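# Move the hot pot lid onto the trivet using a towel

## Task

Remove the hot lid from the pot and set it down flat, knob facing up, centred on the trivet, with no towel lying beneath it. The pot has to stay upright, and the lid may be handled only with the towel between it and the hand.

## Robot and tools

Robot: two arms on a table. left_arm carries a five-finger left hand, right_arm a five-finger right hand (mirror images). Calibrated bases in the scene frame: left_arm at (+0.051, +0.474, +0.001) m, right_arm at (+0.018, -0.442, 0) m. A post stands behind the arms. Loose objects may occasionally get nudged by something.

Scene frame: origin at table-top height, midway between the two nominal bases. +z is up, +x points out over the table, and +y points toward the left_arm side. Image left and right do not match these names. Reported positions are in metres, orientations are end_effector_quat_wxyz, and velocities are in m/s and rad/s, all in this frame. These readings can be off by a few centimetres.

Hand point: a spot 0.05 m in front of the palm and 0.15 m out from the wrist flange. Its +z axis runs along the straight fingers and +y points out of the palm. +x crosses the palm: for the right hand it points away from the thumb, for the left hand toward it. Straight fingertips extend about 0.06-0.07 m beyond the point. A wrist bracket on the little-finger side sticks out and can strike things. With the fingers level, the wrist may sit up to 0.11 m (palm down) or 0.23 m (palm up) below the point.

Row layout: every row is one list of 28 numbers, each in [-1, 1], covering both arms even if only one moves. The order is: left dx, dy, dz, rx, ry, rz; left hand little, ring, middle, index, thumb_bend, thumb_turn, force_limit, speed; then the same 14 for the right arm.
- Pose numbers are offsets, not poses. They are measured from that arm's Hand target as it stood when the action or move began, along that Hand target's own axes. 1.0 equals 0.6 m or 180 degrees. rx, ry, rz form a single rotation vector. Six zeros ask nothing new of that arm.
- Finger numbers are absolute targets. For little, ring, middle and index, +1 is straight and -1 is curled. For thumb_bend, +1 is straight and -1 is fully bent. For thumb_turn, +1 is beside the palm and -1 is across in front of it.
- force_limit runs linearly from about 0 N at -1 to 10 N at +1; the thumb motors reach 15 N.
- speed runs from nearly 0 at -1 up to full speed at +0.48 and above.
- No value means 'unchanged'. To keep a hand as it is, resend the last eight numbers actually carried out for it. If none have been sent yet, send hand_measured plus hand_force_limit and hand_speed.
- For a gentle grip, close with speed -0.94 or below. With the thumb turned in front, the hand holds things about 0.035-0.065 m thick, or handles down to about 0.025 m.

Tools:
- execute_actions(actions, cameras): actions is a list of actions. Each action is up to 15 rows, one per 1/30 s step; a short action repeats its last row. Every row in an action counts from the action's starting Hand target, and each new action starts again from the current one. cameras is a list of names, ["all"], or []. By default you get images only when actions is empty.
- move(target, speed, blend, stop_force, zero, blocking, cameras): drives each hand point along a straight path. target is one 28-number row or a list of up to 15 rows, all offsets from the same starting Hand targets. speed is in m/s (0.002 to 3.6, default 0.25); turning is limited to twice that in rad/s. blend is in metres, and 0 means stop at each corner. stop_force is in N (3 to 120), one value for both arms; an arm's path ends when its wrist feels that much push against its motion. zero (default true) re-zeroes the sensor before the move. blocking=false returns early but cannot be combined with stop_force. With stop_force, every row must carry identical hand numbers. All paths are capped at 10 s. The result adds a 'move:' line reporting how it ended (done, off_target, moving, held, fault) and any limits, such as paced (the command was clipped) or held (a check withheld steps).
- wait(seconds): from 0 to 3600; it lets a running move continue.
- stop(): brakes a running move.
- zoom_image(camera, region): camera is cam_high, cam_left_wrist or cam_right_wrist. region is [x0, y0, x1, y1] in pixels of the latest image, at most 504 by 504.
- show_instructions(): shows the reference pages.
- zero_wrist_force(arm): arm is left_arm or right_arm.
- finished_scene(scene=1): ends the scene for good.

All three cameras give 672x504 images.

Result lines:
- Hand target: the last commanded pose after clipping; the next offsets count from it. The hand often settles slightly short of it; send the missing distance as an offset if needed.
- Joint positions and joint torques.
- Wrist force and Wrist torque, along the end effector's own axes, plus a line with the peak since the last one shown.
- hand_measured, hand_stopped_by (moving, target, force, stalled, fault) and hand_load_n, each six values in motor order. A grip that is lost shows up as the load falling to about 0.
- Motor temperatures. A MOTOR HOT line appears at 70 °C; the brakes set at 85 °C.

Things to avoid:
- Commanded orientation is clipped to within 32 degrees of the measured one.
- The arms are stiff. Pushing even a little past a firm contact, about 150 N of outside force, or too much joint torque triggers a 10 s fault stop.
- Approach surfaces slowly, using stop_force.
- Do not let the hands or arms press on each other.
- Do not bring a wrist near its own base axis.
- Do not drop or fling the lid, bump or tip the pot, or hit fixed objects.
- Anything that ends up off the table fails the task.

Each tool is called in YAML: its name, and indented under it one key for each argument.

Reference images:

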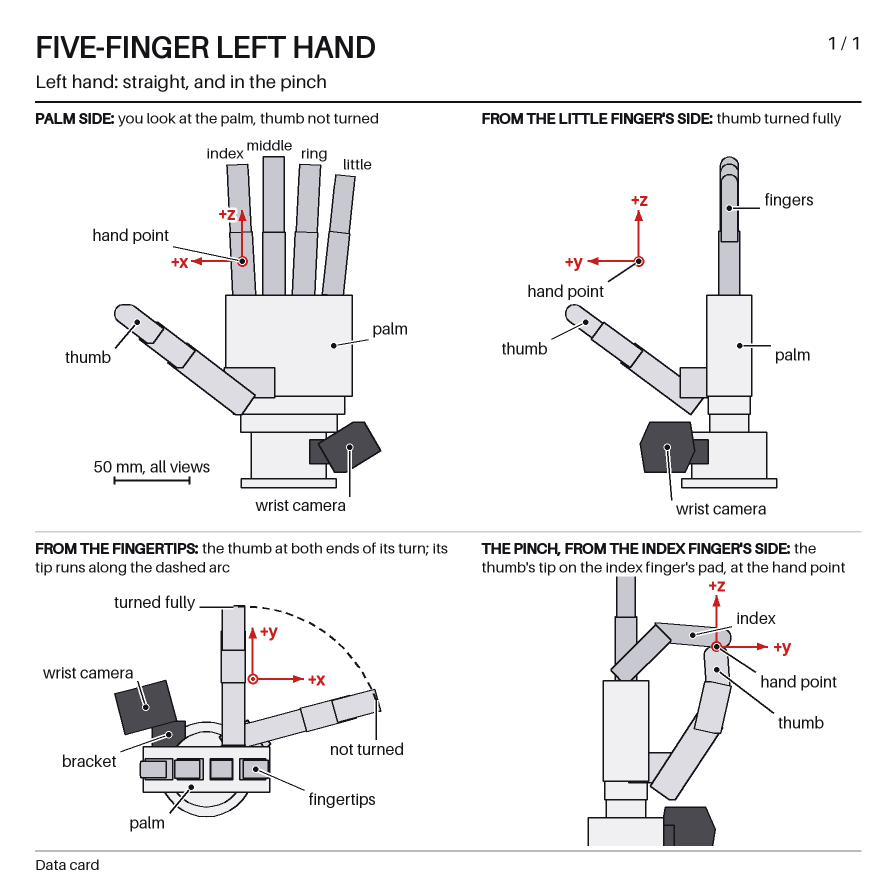

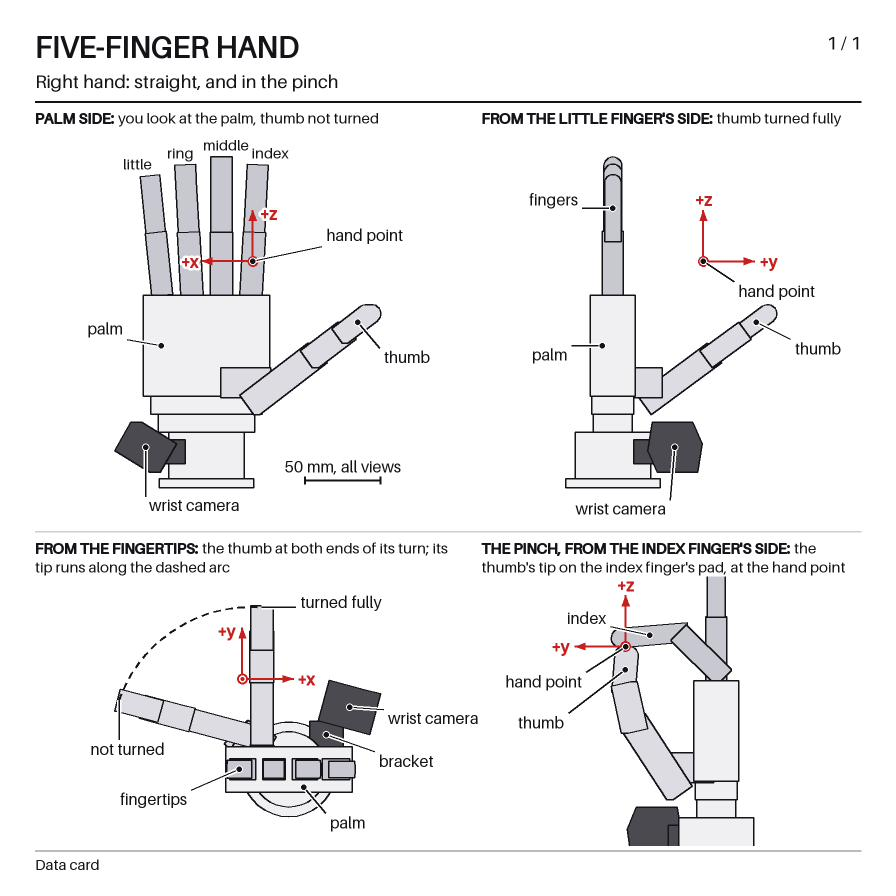

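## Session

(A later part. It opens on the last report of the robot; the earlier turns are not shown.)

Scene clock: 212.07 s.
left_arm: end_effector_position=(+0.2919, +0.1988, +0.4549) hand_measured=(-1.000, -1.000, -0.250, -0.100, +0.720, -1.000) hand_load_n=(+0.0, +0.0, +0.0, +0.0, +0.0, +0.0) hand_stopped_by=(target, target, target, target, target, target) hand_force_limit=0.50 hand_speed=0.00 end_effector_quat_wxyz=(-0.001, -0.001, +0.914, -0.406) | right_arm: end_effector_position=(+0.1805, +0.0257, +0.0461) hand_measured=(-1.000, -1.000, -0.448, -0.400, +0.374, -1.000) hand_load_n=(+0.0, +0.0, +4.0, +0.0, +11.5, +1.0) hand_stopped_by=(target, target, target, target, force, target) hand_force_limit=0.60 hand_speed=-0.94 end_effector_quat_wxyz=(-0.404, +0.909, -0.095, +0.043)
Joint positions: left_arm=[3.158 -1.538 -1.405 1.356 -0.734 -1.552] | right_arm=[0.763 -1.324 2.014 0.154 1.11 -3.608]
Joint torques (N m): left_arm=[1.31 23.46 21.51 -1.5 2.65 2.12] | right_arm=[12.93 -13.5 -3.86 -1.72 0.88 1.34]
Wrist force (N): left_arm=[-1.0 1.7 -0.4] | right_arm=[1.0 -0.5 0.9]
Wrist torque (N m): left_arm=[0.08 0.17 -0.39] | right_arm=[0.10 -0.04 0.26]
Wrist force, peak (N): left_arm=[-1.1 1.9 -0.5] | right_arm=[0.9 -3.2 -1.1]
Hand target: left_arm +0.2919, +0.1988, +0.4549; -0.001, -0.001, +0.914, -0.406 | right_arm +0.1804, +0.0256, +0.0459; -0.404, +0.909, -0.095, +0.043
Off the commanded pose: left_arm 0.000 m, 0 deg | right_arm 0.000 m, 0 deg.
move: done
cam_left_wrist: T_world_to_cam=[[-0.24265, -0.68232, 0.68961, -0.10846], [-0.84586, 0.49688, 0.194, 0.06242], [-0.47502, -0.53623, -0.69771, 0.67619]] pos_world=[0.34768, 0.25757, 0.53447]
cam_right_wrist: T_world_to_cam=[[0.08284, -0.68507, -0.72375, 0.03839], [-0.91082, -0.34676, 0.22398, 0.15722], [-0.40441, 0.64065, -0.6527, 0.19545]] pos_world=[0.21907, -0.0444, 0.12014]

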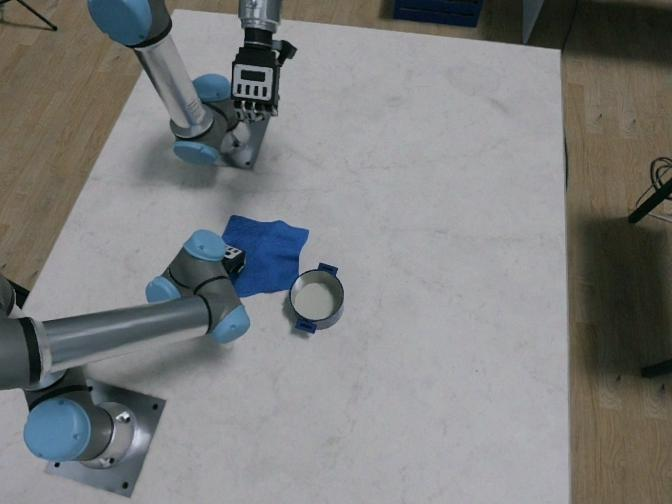

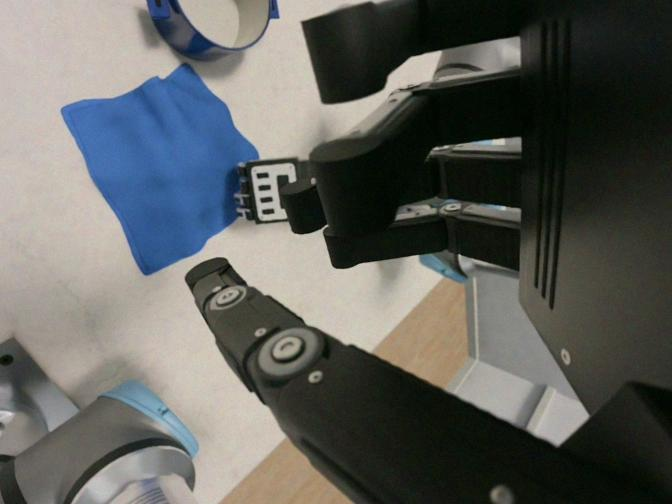

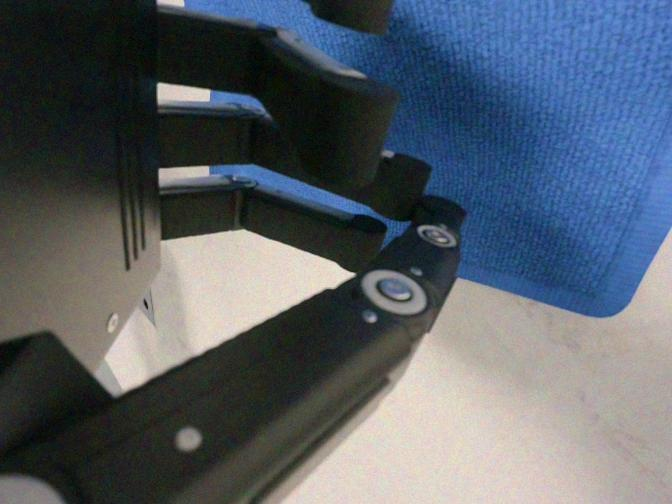

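move:
  target:
    - [0,0,0,0,0,0,-1,-1,-0.25,-0.1,0.72,-1,0.5,0,0,0,0,0,0,0,-1,-1,-0.25,-0.1,0.72,-1,0.5,-0.6]
    - [0,0,0,0,0,0,-1,-1,-0.25,-0.1,0.72,-1,0.5,0,0,0.03863,0.01685,0,0,0,-1,-1,-0.25,-0.1,0.72,-1,0.5,-0.6]
  speed: 0.04

move:
  target: [0,0,0,0,0,0,-1,-1,-0.25,-0.1,0.72,-1,0.5,0,0,0.005,0.0045,0,0,0,-1,-1,-0.25,-0.1,0.72,-1,0.5,-0.6]
  speed: 0.004
  stop_force: 3
  cameras: ["cam_right_wrist"]

Scene clock: 216.97 s.
left_arm: end_effector_position=(+0.2919, +0.1988, +0.4549) hand_measured=(-1.000, -1.000, -0.250, -0.100, +0.720, -1.000) hand_load_n=(+0.0, +0.0, +0.0, +0.0, +0.0, +0.0) hand_stopped_by=(target, target, target, target, target, target) hand_force_limit=0.50 hand_speed=0.00 end_effector_quat_wxyz=(-0.001, -0.001, +0.914, -0.406) | right_arm: end_effector_position=(+0.1788, +0.0177, +0.0218) hand_measured=(-1.000, -1.000, -0.250, -0.100, +0.720, -1.000) hand_load_n=(+0.0, +0.0, +0.0, +0.0, +0.0, +0.0) hand_stopped_by=(target, target, target, target, target, target) hand_force_limit=0.50 hand_speed=-0.60 end_effector_quat_wxyz=(-0.404, +0.909, -0.095, +0.043)
Joint positions: left_arm=[3.158 -1.538 -1.405 1.356 -0.734 -1.552] | right_arm=[0.748 -1.296 2.06 0.086 1.1 -3.621]
Joint torques (N m): left_arm=[-0.08 23.41 24.12 -1.54 2.63 2.1] | right_arm=[11 -39.3 -22.14 3.36 0.69 1.95]
Wrist force (N): left_arm=[-0.8 1.8 -0.4] | right_arm=[0.9 -0.6 1.2]
Wrist torque (N m): left_arm=[0.10 0.15 -0.38] | right_arm=[0.06 -0.05 0.28]
Wrist force, peak (N): left_arm=[-1.0 2.1 -0.2] | right_arm=[1.4 -1.2 0.8]
Hand target: left_arm +0.2919, +0.1988, +0.4549; -0.001, -0.001, +0.914, -0.406 | right_arm +0.1788, +0.0178, +0.0220; -0.404, +0.909, -0.095, +0.043
Off the commanded pose: left_arm 0.000 m, 0 deg | right_arm 0.000 m, 0 deg.
move: done

Scene clock: 218.90 s.
left_arm: end_effector_position=(+0.2919, +0.1988, +0.4549) hand_measured=(-1.000, -1.000, -0.250, -0.100, +0.720, -1.000) hand_load_n=(+0.0, +0.0, +0.0, +0.0, +0.0, +0.0) hand_stopped_by=(target, target, target, target, target, target) hand_force_limit=0.50 hand_speed=0.00 end_effector_quat_wxyz=(-0.001, -0.001, +0.914, -0.406) | right_arm: end_effector_position=(+0.1788, +0.0178, +0.0192) hand_measured=(-1.000, -1.000, -0.250, -0.100, +0.720, -1.000) hand_load_n=(+0.0, +0.5, +0.0, +0.0, +0.0, +0.0) hand_stopped_by=(target, target, target, target, target, target) hand_force_limit=0.50 hand_speed=-0.60 end_effector_quat_wxyz=(-0.404, +0.909, -0.095, +0.043)
Joint positions: left_arm=[3.158 -1.538 -1.405 1.356 -0.734 -1.552] | right_arm=[0.749 -1.291 2.063 0.079 1.1 -3.62]
Joint torques (N m): left_arm=[0.59 22.58 23.15 -1.61 2.5 2.05] | right_arm=[11.83 -37.59 -21.38 3.55 0.75 2.17]
Wrist force (N): left_arm=[-0.9 1.9 -0.3] | right_arm=[0.9 -3.7 0.0]
Wrist torque (N m): left_arm=[0.11 0.17 -0.40] | right_arm=[-0.09 -0.05 0.24]
Wrist force, peak (N): left_arm=[-1.1 1.9 -0.6] | right_arm=[1.0 -5.1 -0.4]
Hand target: left_arm +0.2919, +0.1988, +0.4549; -0.001, -0.001, +0.914, -0.406 | right_arm +0.1788, +0.0178, +0.0192; -0.404, +0.909, -0.095, +0.043 (not the last commanded pose)
Off the commanded pose: left_arm 0.000 m, 0 deg | right_arm 0.001 m, 0 deg.
move: contact (right_arm)
cam_right_wrist: T_world_to_cam=[[0.08266, -0.68529, -0.72357, 0.01366], [-0.91075, -0.34672, 0.22433, 0.15886], [-0.4046, 0.64044, -0.65278, 0.18244]] pos_world=[0.21737, -0.0524, 0.09334]

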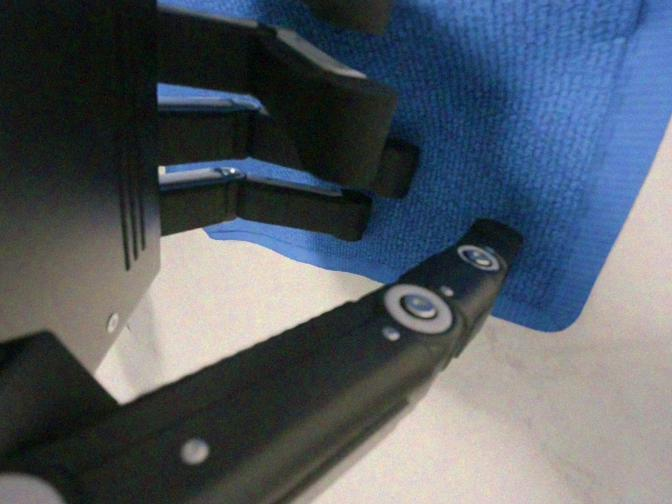

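move:
  target: [0,0,0,0,0,0,-1,-1,-0.25,-0.1,0.72,-1,0.5,0,0,0.003715,0.003345,0,0,0,-1,-1,-0.32,-0.2,0.55,-1,0.5,-0.94]
  speed: 0.003
  stop_force: 14

move:
  target: [0,0,0,0,0,0,-1,-1,-0.25,-0.1,0.72,-1,0.5,0,0,0.002477,0.00223,0,0,0,-1,-1,-0.42,-0.33,0.38,-1,0.5,-0.94]
  speed: 0.002
  stop_force: 14
  cameras: ["cam_right_wrist"]

Scene clock: 221.60 s.
left_arm: end_effector_position=(+0.2919, +0.1988, +0.4549) hand_measured=(-1.000, -1.000, -0.250, -0.100, +0.720, -1.000) hand_load_n=(+0.0, +0.0, +0.0, +0.0, +0.5, +0.5) hand_stopped_by=(target, target, target, target, target, target) hand_force_limit=0.50 hand_speed=0.00 end_effector_quat_wxyz=(-0.001, -0.001, +0.914, -0.406) | right_arm: end_effector_position=(+0.1788, +0.0177, +0.0162) hand_measured=(-1.000, -1.000, -0.320, -0.200, +0.550, -1.000) hand_load_n=(+0.0, +0.0, +0.0, +0.0, +1.0, +0.0) hand_stopped_by=(target, target, target, target, target, target) hand_force_limit=0.50 hand_speed=-0.94 end_effector_quat_wxyz=(-0.404, +0.909, -0.095, +0.043)
Joint positions: left_arm=[3.158 -1.538 -1.405 1.356 -0.734 -1.552] | right_arm=[0.749 -1.286 2.066 0.07 1.1 -3.62]
Joint torques (N m): left_arm=[-0.5 22.34 24.61 -1.63 2.71 1.91] | right_arm=[1.21 -21.7 -6.16 2.57 -0.75 0.15]
Wrist force (N): left_arm=[-0.9 1.8 -0.3] | right_arm=[0.7 -5.3 -3.3]
Wrist torque (N m): left_arm=[0.09 0.16 -0.39] | right_arm=[-0.24 0.04 0.20]
Wrist force, peak (N): left_arm=[-1.0 1.9 -0.1] | right_arm=[-0.5 -8.8 -12.4]
Hand target: left_arm +0.2919, +0.1988, +0.4549; -0.001, -0.001, +0.914, -0.406 | right_arm +0.1788, +0.0177, +0.0162; -0.404, +0.909, -0.095, +0.043
Off the commanded pose: left_arm 0.000 m, 0 deg | right_arm 0.000 m, 0 deg.
move: done

Scene clock: 223.70 s.
left_arm: end_effector_position=(+0.2919, +0.1988, +0.4549) hand_measured=(-1.000, -1.000, -0.250, -0.100, +0.720, -1.000) hand_load_n=(+0.0, +0.0, +0.0, +0.0, +0.0, +0.0) hand_stopped_by=(target, target, target, target, target, target) hand_force_limit=0.50 hand_speed=0.00 end_effector_quat_wxyz=(-0.001, -0.001, +0.914, -0.406) | right_arm: end_effector_position=(+0.1788, +0.0177, +0.0142) hand_measured=(-1.000, -1.000, -0.420, -0.330, +0.392, -1.000) hand_load_n=(-0.5, +0.0, +2.5, +0.5, +11.0, +0.0) hand_stopped_by=(target, target, target, target, force, target) hand_force_limit=0.50 hand_speed=-0.94 end_effector_quat_wxyz=(-0.404, +0.909, -0.095, +0.043)
Joint positions: left_arm=[3.158 -1.538 -1.405 1.356 -0.734 -1.552] | right_arm=[0.748 -1.282 2.067 0.065 1.1 -3.62]
Joint torques (N m): left_arm=[-2.14 22.65 25.37 -1.31 2.72 1.91] | right_arm=[-12.59 -14.29 -3.58 1.67 -0.87 -1.62]
Wrist force (N): left_arm=[-0.7 1.7 -0.5] | right_arm=[1.6 -6.6 -9.3]
Wrist torque (N m): left_arm=[0.08 0.14 -0.38] | right_arm=[-0.18 0.16 0.09]
Wrist force, peak (N): left_arm=[-1.0 2.0 -0.4] | right_arm=[-0.1 -9.9 -15.7]
Hand target: left_arm +0.2919, +0.1988, +0.4549; -0.001, -0.001, +0.914, -0.406 | right_arm +0.1788, +0.0177, +0.0142; -0.404, +0.909, -0.095, +0.043
Off the commanded pose: left_arm 0.000 m, 0 deg | right_arm 0.000 m, 0 deg.
move: done
cam_right_wrist: T_world_to_cam=[[0.08272, -0.68526, -0.72358, 0.01003], [-0.91074, -0.34676, 0.22428, 0.15998], [-0.4046, 0.64044, -0.65278, 0.17918]] pos_world=[0.21737, -0.0524, 0.08834]

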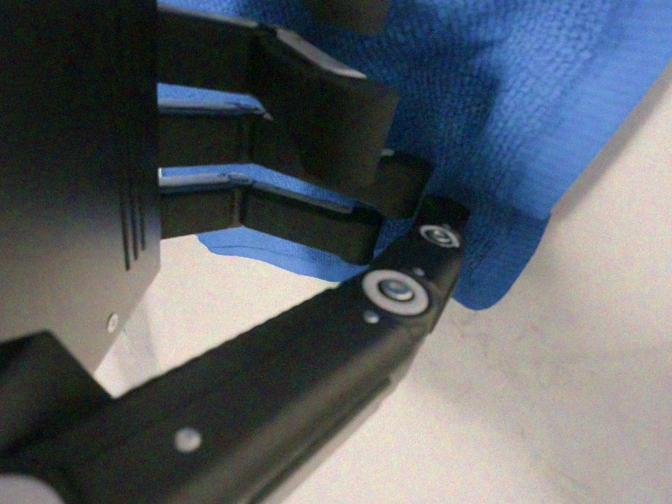

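move:
  target: [0,0,0,0,0,0,-1,-1,-0.25,-0.1,0.72,-1,0.5,0,0,-0.001238,-0.001115,0,0,0,-1,-1,-0.45,-0.4,0.2,-1,0.65,-0.94]
  speed: 0.003

move:
  target: [0,0,0,0,0,0,-1,-1,-0.25,-0.1,0.72,-1,0.5,0,0,-0.03715,-0.03345,0,0,0,-1,-1,-0.45,-0.4,0.2,-1,0.65,-0.94]
  speed: 0.04
  cameras: ["cam_left_wrist","cam_right_wrist"]

Scene clock: 224.77 s.
left_arm: end_effector_position=(+0.2919, +0.1988, +0.4549) hand_measured=(-1.000, -1.000, -0.250, -0.100, +0.720, -1.000) hand_load_n=(+0.5, +0.0, +0.0, +0.0, +0.0, +0.0) hand_stopped_by=(target, target, target, target, target, target) hand_force_limit=0.50 hand_speed=0.00 end_effector_quat_wxyz=(-0.001, -0.001, +0.914, -0.406) | right_arm: end_effector_position=(+0.1788, +0.0177, +0.0153) hand_measured=(-1.000, -1.000, -0.448, -0.400, +0.376, -1.000) hand_load_n=(+0.0, +0.0, +4.5, +2.0, +12.0, +0.0) hand_stopped_by=(target, target, target, target, force, target) hand_force_limit=0.65 hand_speed=-0.94 end_effector_quat_wxyz=(-0.404, +0.909, -0.095, +0.043)
Joint positions: left_arm=[3.158 -1.538 -1.405 1.356 -0.734 -1.552] | right_arm=[0.748 -1.284 2.066 0.067 1.1 -3.62]
Joint torques (N m): left_arm=[-1.14 21.86 27.24 -1.52 2.68 1.94] | right_arm=[-11.3 -35.46 -21.62 1.54 -0.37 -1.54]
Wrist force (N): left_arm=[-0.8 1.8 -0.3] | right_arm=[0.9 -2.3 -1.1]
Wrist torque (N m): left_arm=[0.10 0.15 -0.38] | right_arm=[-0.06 0.00 0.21]
Wrist force, peak (N): left_arm=[-0.8 2.1 -0.5] | right_arm=[1.6 -7.0 -9.4]
Hand target: left_arm +0.2919, +0.1988, +0.4549; -0.001, -0.001, +0.914, -0.406 | right_arm +0.1788, +0.0177, +0.0152; -0.404, +0.909, -0.095, +0.043
Off the commanded pose: left_arm 0.000 m, 0 deg | right_arm 0.000 m, 0 deg.
move: done

Scene clock: 225.83 s.
left_arm: end_effector_position=(+0.2919, +0.1988, +0.4549) hand_measured=(-1.000, -1.000, -0.250, -0.100, +0.720, -1.000) hand_load_n=(+0.0, +0.0, +0.0, +0.0, +0.0, +0.0) hand_stopped_by=(target, target, target, target, target, target) hand_force_limit=0.50 hand_speed=0.00 end_effector_quat_wxyz=(-0.001, -0.001, +0.914, -0.406) | right_arm: end_effector_position=(+0.1789, +0.0179, +0.0454) hand_measured=(-1.000, -1.000, -0.448, -0.400, +0.376, -1.000) hand_load_n=(+0.0, +0.5, +4.0, +0.5, +11.5, +0.5) hand_stopped_by=(target, target, target, target, force, target) hand_force_limit=0.65 hand_speed=-0.94 end_effector_quat_wxyz=(-0.404, +0.909, -0.095, +0.043)
Joint positions: left_arm=[3.158 -1.538 -1.405 1.356 -0.734 -1.552] | right_arm=[0.749 -1.338 2.037 0.151 1.1 -3.62]
Joint torques (N m): left_arm=[-2.11 21.73 26.53 -1.61 2.72 2.12] | right_arm=[12.42 -12.75 -2.72 -1.6 0.82 1.33]
Wrist force (N): left_arm=[-1.0 1.5 -0.5] | right_arm=[0.8 -0.5 1.1]
Wrist torque (N m): left_arm=[0.06 0.18 -0.40] | right_arm=[0.07 -0.02 0.24]
Wrist force, peak (N): left_arm=[-0.9 2.1 -0.3] | right_arm=[0.7 -2.3 -1.4]
Hand target: left_arm +0.2919, +0.1988, +0.4549; -0.001, -0.001, +0.914, -0.406 | right_arm +0.1788, +0.0178, +0.0452; -0.404, +0.909, -0.095, +0.043
Off the commanded pose: left_arm 0.000 m, 0 deg | right_arm 0.000 m, 0 deg.
move: done
cam_left_wrist: T_world_to_cam=[[-0.24265, -0.68232, 0.68961, -0.10846], [-0.84586, 0.49688, 0.194, 0.06242], [-0.47502, -0.53623, -0.69771, 0.67619]] pos_world=[0.34768, 0.25757, 0.53447]
cam_right_wrist: T_world_to_cam=[[0.08284, -0.68507, -0.72375, 0.0326], [-0.91082, -0.34676, 0.22398, 0.15318], [-0.40441, 0.64065, -0.6527, 0.19941]] pos_world=[0.21747, -0.0523, 0.11944]

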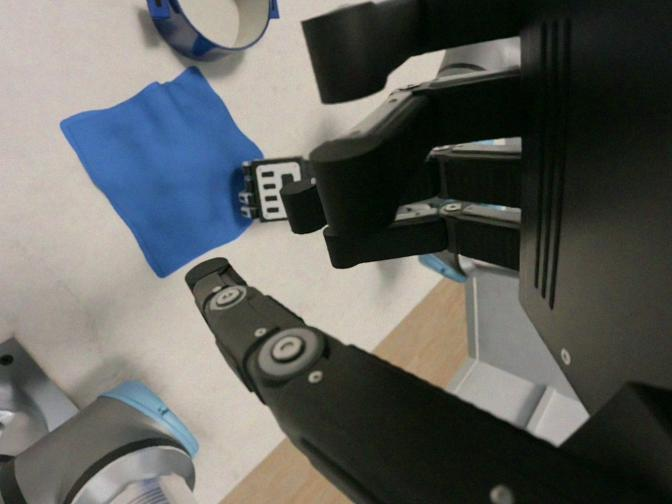

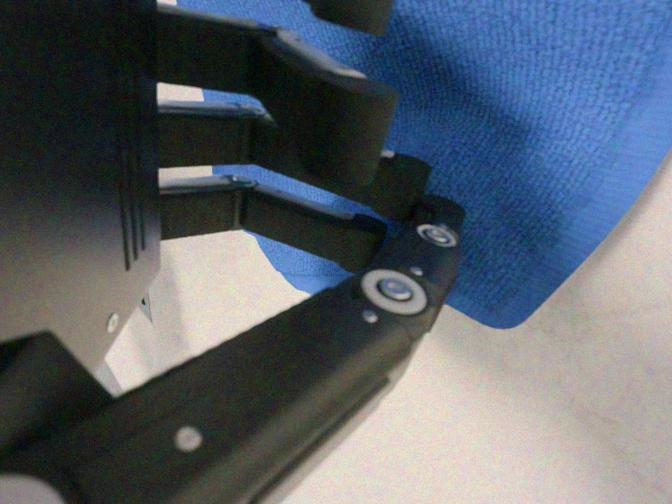

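move:
  target:
    - [0,0,0,0,0,0,-1,-1,-0.25,-0.1,0.72,-1,0.5,0,0,0,0,0,0,0,-1,-1,-0.25,-0.1,0.75,-1,0.5,-0.6]
    - [0,0,0,0,0,0,-1,-1,-0.25,-0.1,0.72,-1,0.5,0,0.00655,0.02198,0.03337,0,0,0,-1,-1,-0.25,-0.1,0.75,-1,0.5,-0.6]
  speed: 0.04

move:
  target: [0,0,0,0,0,0,-1,-1,-0.25,-0.1,0.72,-1,0.5,0,0,0.005,0.0045,0,0,0,-1,-1,-0.25,-0.1,0.75,-1,0.5,-0.6]
  speed: 0.004
  stop_force: 3
  cameras: ["cam_right_wrist"]

Scene clock: 233.80 s.
left_arm: end_effector_position=(+0.2919, +0.1988, +0.4549) hand_measured=(-1.000, -1.000, -0.250, -0.100, +0.720, -1.000) hand_load_n=(+0.0, +0.0, +0.0, -0.5, +0.0, +0.0) hand_stopped_by=(target, target, target, target, target, target) hand_force_limit=0.50 hand_speed=0.00 end_effector_quat_wxyz=(-0.001, -0.001, +0.914, -0.406) | right_arm: end_effector_position=(+0.1839, +0.0228, +0.0220) hand_measured=(-1.000, -1.000, -0.250, -0.100, +0.750, -1.000) hand_load_n=(+0.0, +0.0, -1.5, +0.0, +0.0, +0.0) hand_stopped_by=(target, target, target, target, target, target) hand_force_limit=0.50 hand_speed=-0.60 end_effector_quat_wxyz=(-0.404, +0.909, -0.095, +0.043) end_effector_velocity=(-0.001, +0.000, +0.001) end_effector_angular_velocity=(+0.000, +0.002, +0.001)
Joint positions: left_arm=[3.158 -1.538 -1.405 1.356 -0.734 -1.552] | right_arm=[0.75 -1.282 2.04 0.092 1.101 -3.619]
Joint velocities: left_arm=[within noise] | right_arm=[0.001 -0.003 0 0.005 -0.001 0.001]
Joint torques (N m): left_arm=[-4.17 22.22 28.96 -1.5 2.73 1.87] | right_arm=[10.06 -38.13 -7.16 2.82 1.23 1.97]
Wrist force (N): left_arm=[-0.7 1.7 -0.4] | right_arm=[-1.1 -1.9 -1.6]
Wrist torque (N m): left_arm=[0.09 0.14 -0.38] | right_arm=[0.05 0.14 0.07]
Wrist force, peak (N): left_arm=[-1.0 2.0 -0.2] | right_arm=[-1.4 -2.4 -2.6]
Hand target: left_arm +0.2919, +0.1988, +0.4549; -0.001, -0.001, +0.914, -0.406 | right_arm +0.1839, +0.0229, +0.0220; -0.404, +0.909, -0.095, +0.043
Off the commanded pose: left_arm 0.000 m, 0 deg | right_arm 0.000 m, 0 deg.
move: done

Scene clock: 235.70 s.
left_arm: end_effector_position=(+0.2919, +0.1988, +0.4549) hand_measured=(-1.000, -1.000, -0.250, -0.100, +0.720, -1.000) hand_load_n=(+0.0, +0.0, +0.0, +0.0, +0.0, +0.0) hand_stopped_by=(target, target, target, target, target, target) hand_force_limit=0.50 hand_speed=0.00 end_effector_quat_wxyz=(-0.001, -0.001, +0.914, -0.406) | right_arm: end_effector_position=(+0.1839, +0.0229, +0.0195) hand_measured=(-1.000, -1.000, -0.250, -0.100, +0.750, -1.000) hand_load_n=(+0.0, +0.0, -1.5, -0.5, +0.0, +0.0) hand_stopped_by=(target, target, target, target, target, target) hand_force_limit=0.50 hand_speed=-0.60 end_effector_quat_wxyz=(-0.404, +0.909, -0.095, +0.043)
Joint positions: left_arm=[3.158 -1.538 -1.405 1.356 -0.734 -1.552] | right_arm=[0.75 -1.278 2.042 0.085 1.101 -3.619]
Joint torques (N m): left_arm=[-3.76 21.37 29.32 -1.53 2.89 2.01] | right_arm=[1.34 -37.8 -21.85 2.77 0.82 -0.06]
Wrist force (N): left_arm=[-0.9 2.0 -0.4] | right_arm=[-1.7 -4.4 -3.8]
Wrist torque (N m): left_arm=[0.13 0.17 -0.40] | right_arm=[0.02 0.18 0.03]
Wrist force, peak (N): left_arm=[-0.9 2.1 -0.4] | right_arm=[-2.1 -5.7 -4.0]
Hand target: left_arm +0.2919, +0.1988, +0.4549; -0.001, -0.001, +0.914, -0.406 | right_arm +0.1839, +0.0229, +0.0195; -0.404, +0.909, -0.095, +0.043 (not the last commanded pose)
Off the commanded pose: left_arm 0.000 m, 0 deg | right_arm 0.001 m, 0 deg.
move: contact (right_arm)
cam_right_wrist: T_world_to_cam=[[0.08272, -0.68526, -0.72358, 0.01701], [-0.91074, -0.34676, 0.22428, 0.16524], [-0.4046, 0.64044, -0.65278, 0.18137]] pos_world=[0.22247, -0.0472, 0.09364]

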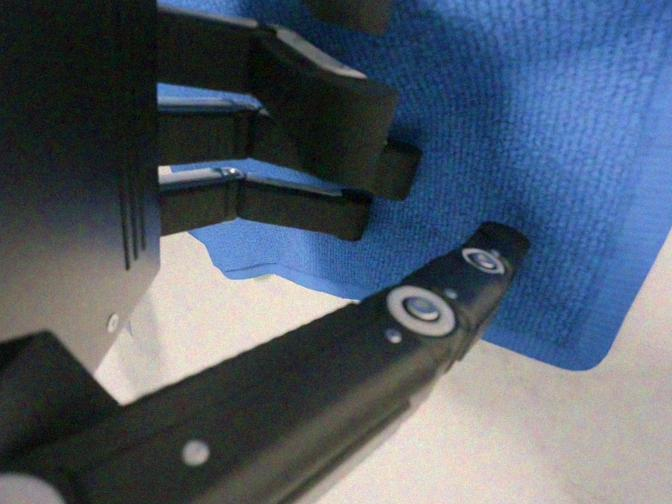

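move:
  target: [0,0,0,0,0,0,-1,-1,-0.25,-0.1,0.72,-1,0.5,0,0,0.003715,0.003345,0,0,0,-1,-1,-0.36,-0.26,0.68,-1,0.5,-0.94]
  speed: 0.003
  stop_force: 14
  cameras: ["cam_right_wrist"]

move:
  target: [0,0,0,0,0,0,-1,-1,-0.25,-0.1,0.72,-1,0.5,0,0,0.001857,0.001672,0,0,0,-1,-1,-0.42,-0.33,0.55,-1,0.6,-0.94]
  speed: 0.002
  stop_force: 14
  cameras: ["cam_right_wrist"]

Scene clock: 237.80 s.
left_arm: end_effector_position=(+0.2919, +0.1988, +0.4549) hand_measured=(-1.000, -1.000, -0.250, -0.100, +0.720, -1.000) hand_load_n=(+0.5, +0.0, +0.0, +0.0, +0.0, +0.0) hand_stopped_by=(target, target, target, target, target, target) hand_force_limit=0.50 hand_speed=0.00 end_effector_quat_wxyz=(-0.001, -0.001, +0.914, -0.406) | right_arm: end_effector_position=(+0.1839, +0.0229, +0.0165) hand_measured=(-1.000, -1.000, -0.360, -0.260, +0.682, -1.000) hand_load_n=(+0.0, +0.0, +0.0, +0.0, +2.5, +0.0) hand_stopped_by=(target, target, target, target, target, target) hand_force_limit=0.50 hand_speed=-0.94 end_effector_quat_wxyz=(-0.404, +0.909, -0.095, +0.043)
Joint positions: left_arm=[3.158 -1.538 -1.405 1.356 -0.734 -1.552] | right_arm=[0.75 -1.272 2.045 0.076 1.101 -3.619]
Joint torques (N m): left_arm=[-3.34 22.14 29.88 -1.47 2.77 1.81] | right_arm=[-4.49 -13.66 -1.31 0.85 -0.05 -1.32]
Wrist force (N): left_arm=[-0.9 1.6 -0.4] | right_arm=[-1.4 -10.9 -13.0]
Wrist torque (N m): left_arm=[0.07 0.17 -0.39] | right_arm=[-0.55 0.41 -0.09]
Wrist force, peak (N): left_arm=[-1.2 1.9 -0.2] | right_arm=[-1.4 -10.9 -13.0]
Hand target: left_arm +0.2919, +0.1988, +0.4549; -0.001, -0.001, +0.914, -0.406 | right_arm +0.1839, +0.0229, +0.0165; -0.404, +0.909, -0.095, +0.043
Off the commanded pose: left_arm 0.000 m, 0 deg | right_arm 0.000 m, 0 deg.
move: done
cam_right_wrist: T_world_to_cam=[[0.08272, -0.68526, -0.72358, 0.01484], [-0.91074, -0.34676, 0.22428, 0.16591], [-0.4046, 0.64044, -0.65278, 0.17941]] pos_world=[0.22247, -0.0472, 0.09064]

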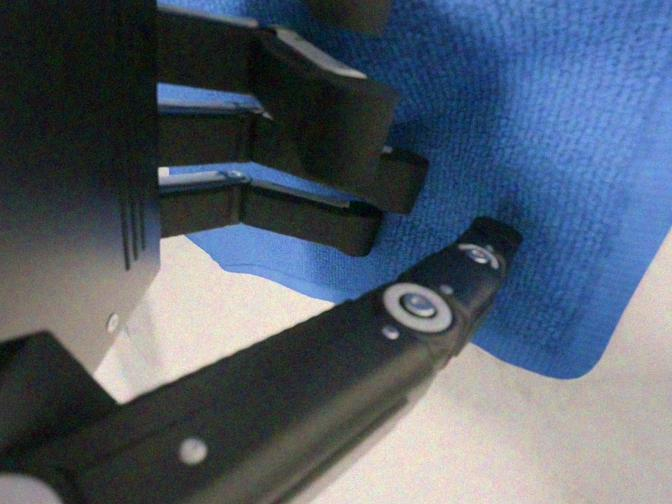

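Scene clock: 239.53 s.
left_arm: end_effector_position=(+0.2919, +0.1988, +0.4549) hand_measured=(-1.000, -1.000, -0.250, -0.100, +0.720, -1.000) hand_load_n=(+0.0, +0.0, +0.0, +0.0, +0.0, +0.0) hand_stopped_by=(target, target, target, target, target, target) hand_force_limit=0.50 hand_speed=0.00 end_effector_quat_wxyz=(-0.001, -0.001, +0.914, -0.406) | right_arm: end_effector_position=(+0.1839, +0.0229, +0.0156) hand_measured=(-1.000, -1.000, -0.420, -0.330, +0.552, -1.000) hand_load_n=(-0.5, +0.5, +0.0, +0.0, +3.5, -0.5) hand_stopped_by=(target, target, target, target, target, target) hand_force_limit=0.60 hand_speed=-0.94 end_effector_quat_wxyz=(-0.404, +0.909, -0.095, +0.043)
Joint positions: left_arm=[3.158 -1.538 -1.405 1.356 -0.734 -1.552] | right_arm=[0.75 -1.271 2.046 0.074 1.101 -3.619]
Joint torques (N m): left_arm=[-4.13 21.24 29.5 -1.59 2.58 1.9] | right_arm=[-7.12 -30.37 -19.13 1.71 0.06 -1.72]
Wrist force (N): left_arm=[-0.7 1.8 -0.5] | right_arm=[0.6 -8.2 -11.2]
Wrist torque (N m): left_arm=[0.11 0.13 -0.38] | right_arm=[-0.27 0.19 -0.09]
Wrist force, peak (N): left_arm=[-0.8 2.0 -0.4] | right_arm=[-1.9 -18.8 -26.2]
Hand target: left_arm +0.2919, +0.1988, +0.4549; -0.001, -0.001, +0.914, -0.406 | right_arm +0.1839, +0.0229, +0.0156; -0.404, +0.909, -0.095, +0.043 (not the last commanded pose)
Off the commanded pose: left_arm 0.000 m, 0 deg | right_arm 0.001 m, 0 deg.
move: contact (right_arm)
cam_right_wrist: T_world_to_cam=[[0.08272, -0.68526, -0.72359, 0.01419], [-0.91071, -0.34682, 0.22434, 0.1661], [-0.40469, 0.64042, -0.65276, 0.17884]] pos_world=[0.22247, -0.0472, 0.08974]

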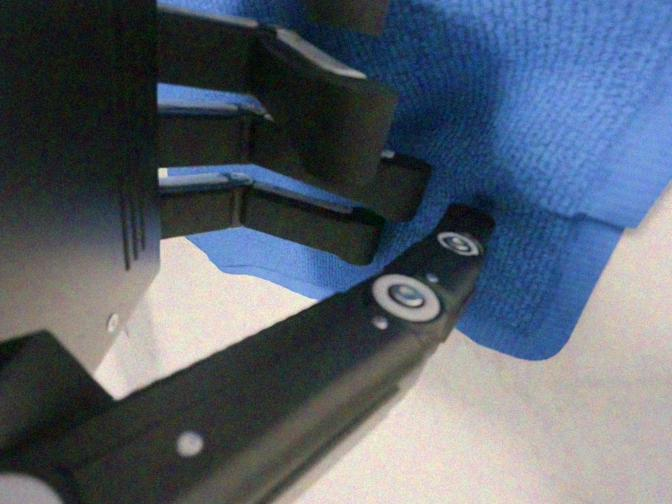

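move:
  target: [0,0,0,0,0,0,-1,-1,-0.25,-0.1,0.72,-1,0.5,0,0,0,0,0,0,0,-1,-1,-0.42,-0.33,0.3,-1,0.6,-0.94]
  speed: 0.002
  cameras: ["cam_right_wrist"]

Scene clock: 242.20 s.
left_arm: end_effector_position=(+0.2919, +0.1988, +0.4549) hand_measured=(-1.000, -1.000, -0.250, -0.100, +0.720, -1.000) hand_load_n=(+0.0, +0.0, +0.0, +0.0, +0.0, +0.0) hand_stopped_by=(target, target, target, target, target, target) hand_force_limit=0.50 hand_speed=0.00 end_effector_quat_wxyz=(-0.001, -0.001, +0.914, -0.406) | right_arm: end_effector_position=(+0.1839, +0.0229, +0.0156) hand_measured=(-1.000, -1.000, -0.420, -0.330, +0.374, -1.000) hand_load_n=(-0.5, +0.0, +0.0, +0.0, +11.5, +1.0) hand_stopped_by=(target, target, target, target, force, target) hand_force_limit=0.60 hand_speed=-0.94 end_effector_quat_wxyz=(-0.404, +0.909, -0.095, +0.043)
Joint positions: left_arm=[3.158 -1.538 -1.405 1.356 -0.734 -1.552] | right_arm=[0.75 -1.271 2.046 0.074 1.101 -3.619]
Joint torques (N m): left_arm=[-6.42 20.52 29.7 -1.6 2.7 1.91] | right_arm=[-7.43 -31.32 -19.67 2.21 0.42 -1.63]
Wrist force (N): left_arm=[-0.9 1.6 -0.3] | right_arm=[0.9 -4.8 -2.6]
Wrist torque (N m): left_arm=[0.06 0.18 -0.39] | right_arm=[-0.13 0.02 -0.04]
Wrist force, peak (N): left_arm=[-0.8 2.1 -0.3] | right_arm=[0.3 -8.9 -11.5]
Hand target: left_arm +0.2919, +0.1988, +0.4549; -0.001, -0.001, +0.914, -0.406 | right_arm +0.1839, +0.0229, +0.0156; -0.404, +0.909, -0.095, +0.043
Off the commanded pose: left_arm 0.000 m, 0 deg | right_arm 0.000 m, 0 deg.
move: done
cam_right_wrist: T_world_to_cam=[[0.08272, -0.68526, -0.72358, 0.01418], [-0.91074, -0.34676, 0.22428, 0.16611], [-0.4046, 0.64044, -0.65278, 0.17882]] pos_world=[0.22247, -0.0472, 0.08974]

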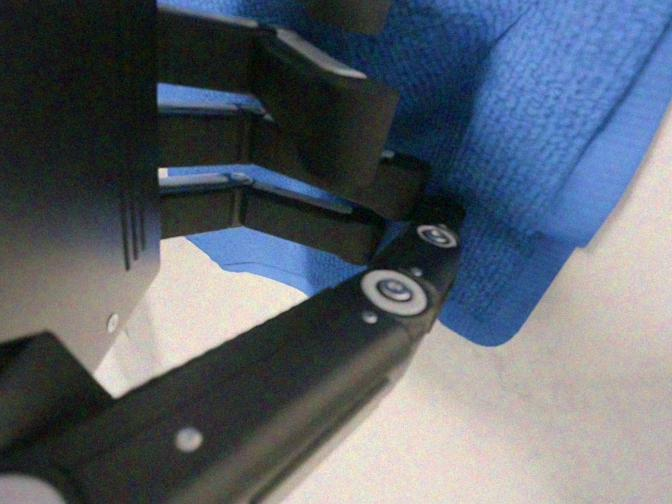

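move:
  target: [0,0,0,0,0,0,-1,-1,-0.25,-0.1,0.72,-1,0.5,0,0,0,0,0,0,0,-1,-1,-0.5,-0.45,0.2,-1,0.7,-0.94]
  speed: 0.002
  cameras: []

move:
  target: [0,0,0,0,0,0,-1,-1,-0.25,-0.1,0.72,-1,0.5,0,0,-0.01238,-0.01115,0,0,0,-1,-1,-0.5,-0.45,0.2,-1,0.7,-0.94]
  speed: 0.02
  cameras: ["cam_right_wrist"]

Scene clock: 243.67 s.
left_arm: end_effector_position=(+0.2919, +0.1988, +0.4549) hand_measured=(-1.000, -1.000, -0.250, -0.100, +0.720, -1.000) hand_load_n=(+0.0, +0.0, +0.0, +0.0, +0.0, +0.0) hand_stopped_by=(target, target, target, target, target, target) hand_force_limit=0.50 hand_speed=0.00 end_effector_quat_wxyz=(-0.001, -0.001, +0.914, -0.406) | right_arm: end_effector_position=(+0.1839, +0.0229, +0.0156) hand_measured=(-1.000, -1.000, -0.472, -0.450, +0.368, -1.000) hand_load_n=(-0.5, +0.0, +8.5, +0.0, +12.5, +1.0) hand_stopped_by=(target, target, force, target, force, target) hand_force_limit=0.70 hand_speed=-0.94 end_effector_quat_wxyz=(-0.404, +0.909, -0.095, +0.043)
Joint positions: left_arm=[3.158 -1.538 -1.405 1.356 -0.734 -1.552] | right_arm=[0.75 -1.271 2.046 0.074 1.101 -3.619]
Joint torques (N m): left_arm=[-5.3 20.12 29.48 -1.6 2.92 2] | right_arm=[-8.03 -31.27 -20.33 2.44 0.58 -1.64]
Wrist force (N): left_arm=[-0.8 1.8 -0.3] | right_arm=[0.8 -5.3 -2.6]
Wrist torque (N m): left_arm=[0.09 0.16 -0.39] | right_arm=[-0.15 0.03 -0.05]
Wrist force, peak (N): left_arm=[-1.0 2.0 -0.3] | right_arm=[0.7 -5.5 -2.5]
Hand target: left_arm +0.2919, +0.1988, +0.4549; -0.001, -0.001, +0.914, -0.406 | right_arm +0.1839, +0.0229, +0.0156; -0.404, +0.909, -0.095, +0.043
Off the commanded pose: left_arm 0.000 m, 0 deg | right_arm 0.000 m, 0 deg.
move: done

Scene clock: 244.43 s.
left_arm: end_effector_position=(+0.2919, +0.1988, +0.4549) hand_measured=(-1.000, -1.000, -0.250, -0.100, +0.720, -1.000) hand_load_n=(+0.0, +0.0, +0.0, +0.0, +0.0, +0.0) hand_stopped_by=(target, target, target, target, target, target) hand_force_limit=0.50 hand_speed=0.00 end_effector_quat_wxyz=(-0.001, -0.001, +0.914, -0.406) | right_arm: end_effector_position=(+0.1839, +0.0229, +0.0258) hand_measured=(-1.000, -1.000, -0.472, -0.450, +0.368, -1.000) hand_load_n=(+0.0, +0.0, +8.5, +0.0, +13.0, +0.5) hand_stopped_by=(target, target, force, target, force, target) hand_force_limit=0.70 hand_speed=-0.94 end_effector_quat_wxyz=(-0.404, +0.909, -0.095, +0.043)
Joint positions: left_arm=[3.158 -1.538 -1.405 1.356 -0.734 -1.552] | right_arm=[0.75 -1.289 2.037 0.102 1.101 -3.619]
Joint torques (N m): left_arm=[-6.16 19.91 29.75 -1.37 2.92 1.91] | right_arm=[1.94 -14.23 -8.58 -1.75 0.87 0.84]
Wrist force (N): left_arm=[-1.0 1.6 -0.4] | right_arm=[1.3 -0.5 1.0]
Wrist torque (N m): left_arm=[0.07 0.18 -0.39] | right_arm=[0.06 -0.12 0.17]
Wrist force, peak (N): left_arm=[-0.9 2.0 -0.3] | right_arm=[0.9 -5.0 -2.6]
Hand target: left_arm +0.2919, +0.1988, +0.4549; -0.001, -0.001, +0.914, -0.406 | right_arm +0.1839, +0.0229, +0.0256; -0.404, +0.909, -0.095, +0.043
Off the commanded pose: left_arm 0.000 m, 0 deg | right_arm 0.000 m, 0 deg.
move: done
cam_right_wrist: T_world_to_cam=[[0.08283, -0.68517, -0.72365, 0.02155], [-0.91078, -0.34678, 0.22409, 0.16385], [-0.4045, 0.64053, -0.65277, 0.18546]] pos_world=[0.22247, -0.0472, 0.09994]

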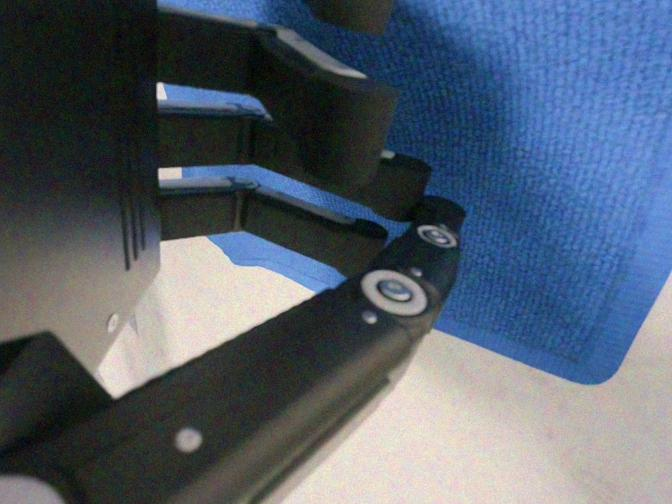

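move:
  target:
    - [0,0,0,0,0,0,-1,-1,-0.25,-0.1,0.72,-1,0.5,0,0,-0.02477,-0.0223,0,0,0,-1,-1,-0.15,0.0,0.82,-1,0.5,-0.5]
    - [0,0,0,0,0,0,-1,-1,-0.25,-0.1,0.72,-1,0.5,0,-0.01367,0.00707,-0.00263,0,0,0,-1,-1,-0.15,0.0,0.82,-1,0.5,-0.5]
  speed: 0.03

move:
  target: [0,0,0,0,0,0,-1,-1,-0.25,-0.1,0.72,-1,0.5,0,0,0.01238,0.01115,0,0,0,-1,-1,-0.15,0.0,0.82,-1,0.5,-0.5]
  speed: 0.004
  stop_force: 4
  cameras: ["cam_right_wrist"]

Scene clock: 250.50 s.
left_arm: end_effector_position=(+0.2919, +0.1988, +0.4549) hand_measured=(-1.000, -1.000, -0.250, -0.100, +0.720, -1.000) hand_load_n=(+0.0, +0.0, +0.0, +0.0, +0.5, +0.0) hand_stopped_by=(target, target, target, target, target, target) hand_force_limit=0.50 hand_speed=0.00 end_effector_quat_wxyz=(-0.001, -0.001, +0.914, -0.406) | right_arm: end_effector_position=(+0.1749, +0.0206, +0.0233) hand_measured=(-1.000, -1.000, -0.150, +0.000, +0.820, -1.000) hand_load_n=(+0.0, +0.0, +0.0, +0.0, -0.5, +0.0) hand_stopped_by=(target, target, target, target, target, target) hand_force_limit=0.50 hand_speed=-0.50 end_effector_quat_wxyz=(-0.404, +0.909, -0.095, +0.043) end_effector_velocity=(+0.000, +0.000, +0.001) end_effector_angular_velocity=(-0.001, +0.001, +0.000)
Joint positions: left_arm=[3.158 -1.538 -1.405 1.356 -0.734 -1.552] | right_arm=[0.763 -1.298 2.057 0.086 1.11 -3.608]
Joint velocities: left_arm=[within noise] | right_arm=[0.001 0 -0.003 0.005 0 0]
Joint torques (N m): left_arm=[-7.36 19.15 30.46 -1.71 2.97 1.79] | right_arm=[-3.28 -38.92 -22.15 3.37 -0.98 0.18]
Wrist force (N): left_arm=[-1.1 1.6 -0.4] | right_arm=[1.4 -1.2 0.9]
Wrist torque (N m): left_arm=[0.07 0.19 -0.39] | right_arm=[0.00 -0.13 0.15]
Wrist force, peak (N): left_arm=[-1.1 2.0 -0.3] | right_arm=[1.7 -1.3 1.0]
Hand target: left_arm +0.2919, +0.1988, +0.4549; -0.001, -0.001, +0.914, -0.406 | right_arm +0.1750, +0.0207, +0.0235; -0.404, +0.909, -0.095, +0.043
Off the commanded pose: left_arm 0.000 m, 0 deg | right_arm 0.000 m, 0 deg.
move: done

Scene clock: 252.00 s.
left_arm: end_effector_position=(+0.2919, +0.1988, +0.4549) hand_measured=(-1.000, -1.000, -0.250, -0.100, +0.720, -1.000) hand_load_n=(+0.0, +0.0, +0.0, +0.0, +0.0, +0.0) hand_stopped_by=(target, target, target, target, target, target) hand_force_limit=0.50 hand_speed=0.00 end_effector_quat_wxyz=(-0.001, -0.001, +0.914, -0.406) | right_arm: end_effector_position=(+0.1751, +0.0207, +0.0222) hand_measured=(-1.000, -1.000, -0.150, +0.000, +0.820, -1.000) hand_load_n=(+0.0, +0.0, +0.0, +0.0, +0.0, +0.0) hand_stopped_by=(target, target, target, target, target, target) hand_force_limit=0.50 hand_speed=-0.50 end_effector_quat_wxyz=(-0.404, +0.909, -0.095, +0.043)
Joint positions: left_arm=[3.158 -1.538 -1.405 1.356 -0.734 -1.552] | right_arm=[0.763 -1.296 2.058 0.083 1.11 -3.608]
Joint torques (N m): left_arm=[-7.65 19.53 28.87 -1.47 2.81 2.04] | right_arm=[-1.35 -36.67 -20.64 3.51 -0.23 -0.78]
Wrist force (N): left_arm=[-0.9 1.8 -0.3] | right_arm=[1.0 -5.4 -0.3]
Wrist torque (N m): left_arm=[0.10 0.16 -0.39] | right_arm=[-0.17 -0.08 0.10]
Wrist force, peak (N): left_arm=[-0.9 2.1 -0.3] | right_arm=[1.1 -6.8 -0.8]
Hand target: left_arm +0.2919, +0.1988, +0.4549; -0.001, -0.001, +0.914, -0.406 | right_arm +0.1750, +0.0207, +0.0222; -0.404, +0.909, -0.095, +0.043 (not the last commanded pose)
Off the commanded pose: left_arm 0.000 m, 0 deg | right_arm 0.009 m, 0 deg.
move: contact (right_arm)
cam_right_wrist: T_world_to_cam=[[0.08286, -0.6851, -0.72372, 0.0181], [-0.91073, -0.3469, 0.22412, 0.15588], [-0.40461, 0.64054, -0.65269, 0.18091]] pos_world=[0.21367, -0.0494, 0.09624]

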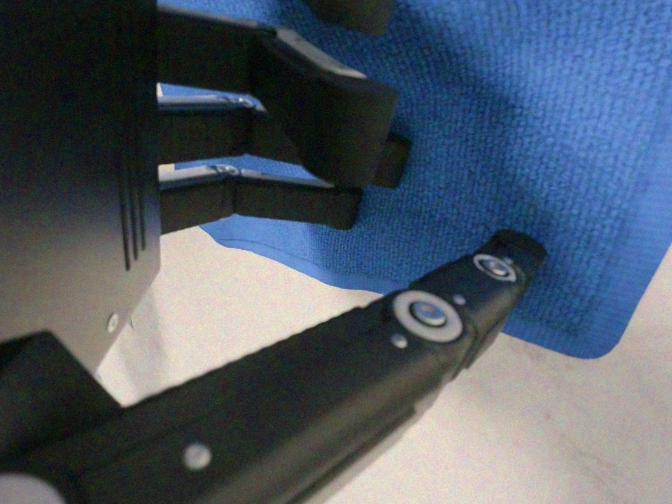

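move:
  target: [0,0,0,0,0,0,-1,-1,-0.25,-0.1,0.72,-1,0.5,0,0,0.003715,0.003345,0,0,0,-1,-1,-0.25,-0.1,0.68,-1,0.5,-0.9]
  speed: 0.003
  stop_force: 14

move:
  target: [0,0,0,0,0,0,-1,-1,-0.25,-0.1,0.72,-1,0.5,0,0,0.002477,0.00223,0,0,0,-1,-1,-0.33,-0.22,0.56,-1,0.5,-0.94]
  speed: 0.002
  stop_force: 14
  cameras: ["cam_right_wrist"]

Scene clock: 254.33 s.
left_arm: end_effector_position=(+0.2919, +0.1988, +0.4549) hand_measured=(-1.000, -1.000, -0.250, -0.100, +0.720, -1.000) hand_load_n=(+0.0, +0.0, +0.0, -0.5, +0.0, +0.0) hand_stopped_by=(target, target, target, target, target, target) hand_force_limit=0.50 hand_speed=0.00 end_effector_quat_wxyz=(-0.001, -0.001, +0.914, -0.406) | right_arm: end_effector_position=(+0.1750, +0.0207, +0.0191) hand_measured=(-1.000, -1.000, -0.250, -0.100, +0.680, -1.000) hand_load_n=(+0.0, +0.0, +0.0, -0.5, +0.0, +0.0) hand_stopped_by=(target, target, target, target, target, target) hand_force_limit=0.50 hand_speed=-0.90 end_effector_quat_wxyz=(-0.404, +0.909, -0.095, +0.043)
Joint positions: left_arm=[3.158 -1.538 -1.405 1.356 -0.734 -1.552] | right_arm=[0.763 -1.291 2.061 0.074 1.11 -3.608]
Joint torques (N m): left_arm=[-8.3 18.62 29.22 -1.76 2.74 1.93] | right_arm=[11.15 -22.74 -4.54 2.53 0.96 0.48]
Wrist force (N): left_arm=[-1.0 1.8 -0.4] | right_arm=[1.1 -4.2 -0.3]
Wrist torque (N m): left_arm=[0.10 0.19 -0.40] | right_arm=[-0.12 -0.08 0.13]
Wrist force, peak (N): left_arm=[-1.1 1.9 -0.5] | right_arm=[0.9 -5.5 -0.4]
Hand target: left_arm +0.2919, +0.1988, +0.4549; -0.001, -0.001, +0.914, -0.406 | right_arm +0.1750, +0.0207, +0.0192; -0.404, +0.909, -0.095, +0.043
Off the commanded pose: left_arm 0.000 m, 0 deg | right_arm 0.000 m, 0 deg.
move: done

Scene clock: 255.93 s.
left_arm: end_effector_position=(+0.2919, +0.1988, +0.4549) hand_measured=(-1.000, -1.000, -0.250, -0.100, +0.720, -1.000) hand_load_n=(+0.0, +0.0, +0.0, +0.0, +0.0, +0.0) hand_stopped_by=(target, target, target, target, target, target) hand_force_limit=0.50 hand_speed=0.00 end_effector_quat_wxyz=(-0.001, -0.001, +0.914, -0.406) | right_arm: end_effector_position=(+0.1750, +0.0207, +0.0171) hand_measured=(-1.000, -1.000, -0.330, -0.220, +0.560, -1.000) hand_load_n=(+0.0, +0.0, +0.0, +0.0, +0.5, +0.0) hand_stopped_by=(target, target, target, target, target, target) hand_force_limit=0.50 hand_speed=-0.94 end_effector_quat_wxyz=(-0.404, +0.909, -0.095, +0.043)
Joint positions: left_arm=[3.158 -1.538 -1.405 1.356 -0.734 -1.552] | right_arm=[0.763 -1.287 2.063 0.069 1.11 -3.608]
Joint torques (N m): left_arm=[-9.58 19.07 29.93 -1.68 2.76 1.81] | right_arm=[7.8 -20.05 -4.86 0.65 0.15 -0.42]
Wrist force (N): left_arm=[-0.8 1.9 -0.1] | right_arm=[1.2 -1.0 0.3]
Wrist torque (N m): left_arm=[0.09 0.16 -0.39] | right_arm=[0.03 -0.09 0.16]
Wrist force, peak (N): left_arm=[-0.8 2.1 -0.4] | right_arm=[1.1 -4.4 -0.3]
Hand target: left_arm +0.2919, +0.1988, +0.4549; -0.001, -0.001, +0.914, -0.406 | right_arm +0.1750, +0.0207, +0.0172; -0.404, +0.909, -0.095, +0.043
Off the commanded pose: left_arm 0.000 m, 0 deg | right_arm 0.000 m, 0 deg.
move: done
cam_right_wrist: T_world_to_cam=[[0.08289, -0.68515, -0.72367, 0.01448], [-0.91072, -0.34693, 0.22414, 0.15691], [-0.40463, 0.64048, -0.65273, 0.17761]] pos_world=[0.21357, -0.0494, 0.09124]

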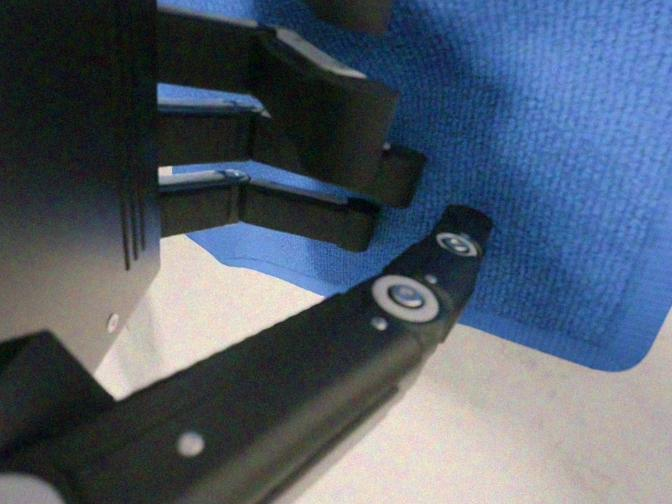

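move:
  target: [0,0,0,0,0,0,-1,-1,-0.25,-0.1,0.72,-1,0.5,0,0,-0.0062,-0.00557,0,0,0,-1,-1,-0.3,-0.17,0.76,-1,0.5,-0.5]
  speed: 0.02

move:
  target: [0,0,0,0,0,0,-1,-1,-0.25,-0.1,0.72,-1,0.5,0,0,0.01,0.009,0,0,0,-1,-1,-0.3,-0.17,0.76,-1,0.5,-0.5]
  speed: 0.003
  stop_force: 10
  cameras: ["cam_right_wrist"]

Scene clock: 257.27 s.
left_arm: end_effector_position=(+0.2919, +0.1988, +0.4549) hand_measured=(-1.000, -1.000, -0.250, -0.100, +0.720, -1.000) hand_load_n=(+0.0, +0.0, +0.0, +0.0, +0.0, +0.0) hand_stopped_by=(target, target, target, target, target, target) hand_force_limit=0.50 hand_speed=0.00 end_effector_quat_wxyz=(-0.001, -0.001, +0.914, -0.406) | right_arm: end_effector_position=(+0.1751, +0.0208, +0.0223) hand_measured=(-1.000, -1.000, -0.300, -0.170, +0.760, -1.000) hand_load_n=(+0.0, +0.0, +0.0, +0.0, +0.0, +0.0) hand_stopped_by=(target, target, target, target, target, target) hand_force_limit=0.50 hand_speed=-0.50 end_effector_quat_wxyz=(-0.404, +0.909, -0.095, +0.043)
Joint positions: left_arm=[3.158 -1.538 -1.405 1.356 -0.734 -1.552] | right_arm=[0.763 -1.296 2.058 0.083 1.11 -3.608]
Joint torques (N m): left_arm=[-9.98 18.08 29.1 -1.4 3.03 1.95] | right_arm=[10.41 -12.36 -5.94 -1.62 0.35 0.26]
Wrist force (N): left_arm=[-0.9 1.8 -0.4] | right_arm=[1.0 -0.7 1.1]
Wrist torque (N m): left_arm=[0.10 0.16 -0.39] | right_arm=[0.05 -0.08 0.15]
Wrist force, peak (N): left_arm=[-0.9 2.1 -0.3] | right_arm=[1.3 -1.1 1.3]
Hand target: left_arm +0.2919, +0.1988, +0.4549; -0.001, -0.001, +0.914, -0.406 | right_arm +0.1750, +0.0207, +0.0222; -0.404, +0.909, -0.095, +0.043
Off the commanded pose: left_arm 0.000 m, 0 deg | right_arm 0.000 m, 0 deg.
move: done

Scene clock: 260.23 s.
left_arm: end_effector_position=(+0.2919, +0.1988, +0.4549) hand_measured=(-1.000, -1.000, -0.250, -0.100, +0.720, -1.000) hand_load_n=(+0.0, +0.0, +0.0, +0.0, +0.0, +0.0) hand_stopped_by=(target, target, target, target, target, target) hand_force_limit=0.50 hand_speed=0.00 end_effector_quat_wxyz=(-0.001, -0.001, +0.914, -0.406) | right_arm: end_effector_position=(+0.1751, +0.0207, +0.0173) hand_measured=(-1.000, -1.000, -0.300, -0.170, +0.760, -1.000) hand_load_n=(+0.0, +0.0, +0.0, +0.0, -0.5, +0.0) hand_stopped_by=(target, target, target, target, target, target) hand_force_limit=0.50 hand_speed=-0.50 end_effector_quat_wxyz=(-0.404, +0.909, -0.095, +0.043)
Joint positions: left_arm=[3.158 -1.538 -1.405 1.356 -0.734 -1.552] | right_arm=[0.763 -1.287 2.063 0.069 1.11 -3.608]
Joint torques (N m): left_arm=[-10.71 18.72 29.41 -1.68 2.86 1.87] | right_arm=[8.23 -35.4 -19.78 3.18 0.32 1.28]
Wrist force (N): left_arm=[-0.7 1.7 -0.2] | right_arm=[0.1 -8.0 -5.4]
Wrist torque (N m): left_arm=[0.07 0.15 -0.37] | right_arm=[-0.43 0.13 0.04]
Wrist force, peak (N): left_arm=[-1.0 2.1 -0.2] | right_arm=[0.1 -9.3 -5.9]
Hand target: left_arm +0.2919, +0.1988, +0.4549; -0.001, -0.001, +0.914, -0.406 | right_arm +0.1751, +0.0207, +0.0173; -0.404, +0.909, -0.095, +0.043 (not the last commanded pose)
Off the commanded pose: left_arm 0.000 m, 0 deg | right_arm 0.003 m, 0 deg.
move: contact (right_arm)
cam_right_wrist: T_world_to_cam=[[0.08286, -0.6851, -0.72372, 0.01463], [-0.91073, -0.3469, 0.22412, 0.15696], [-0.40461, 0.64054, -0.65269, 0.17778]] pos_world=[0.21367, -0.0494, 0.09144]

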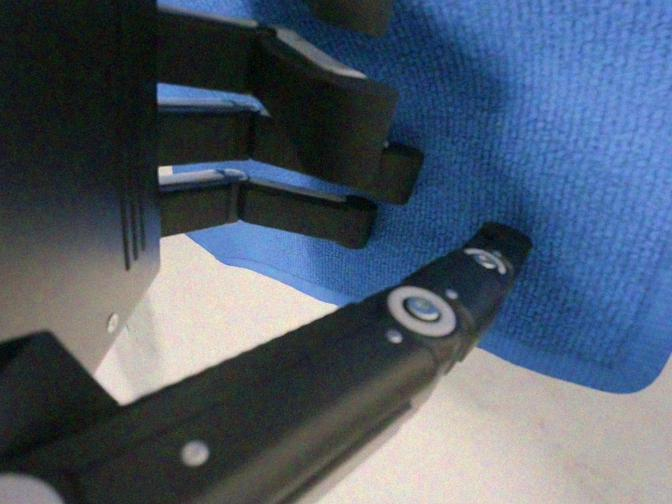

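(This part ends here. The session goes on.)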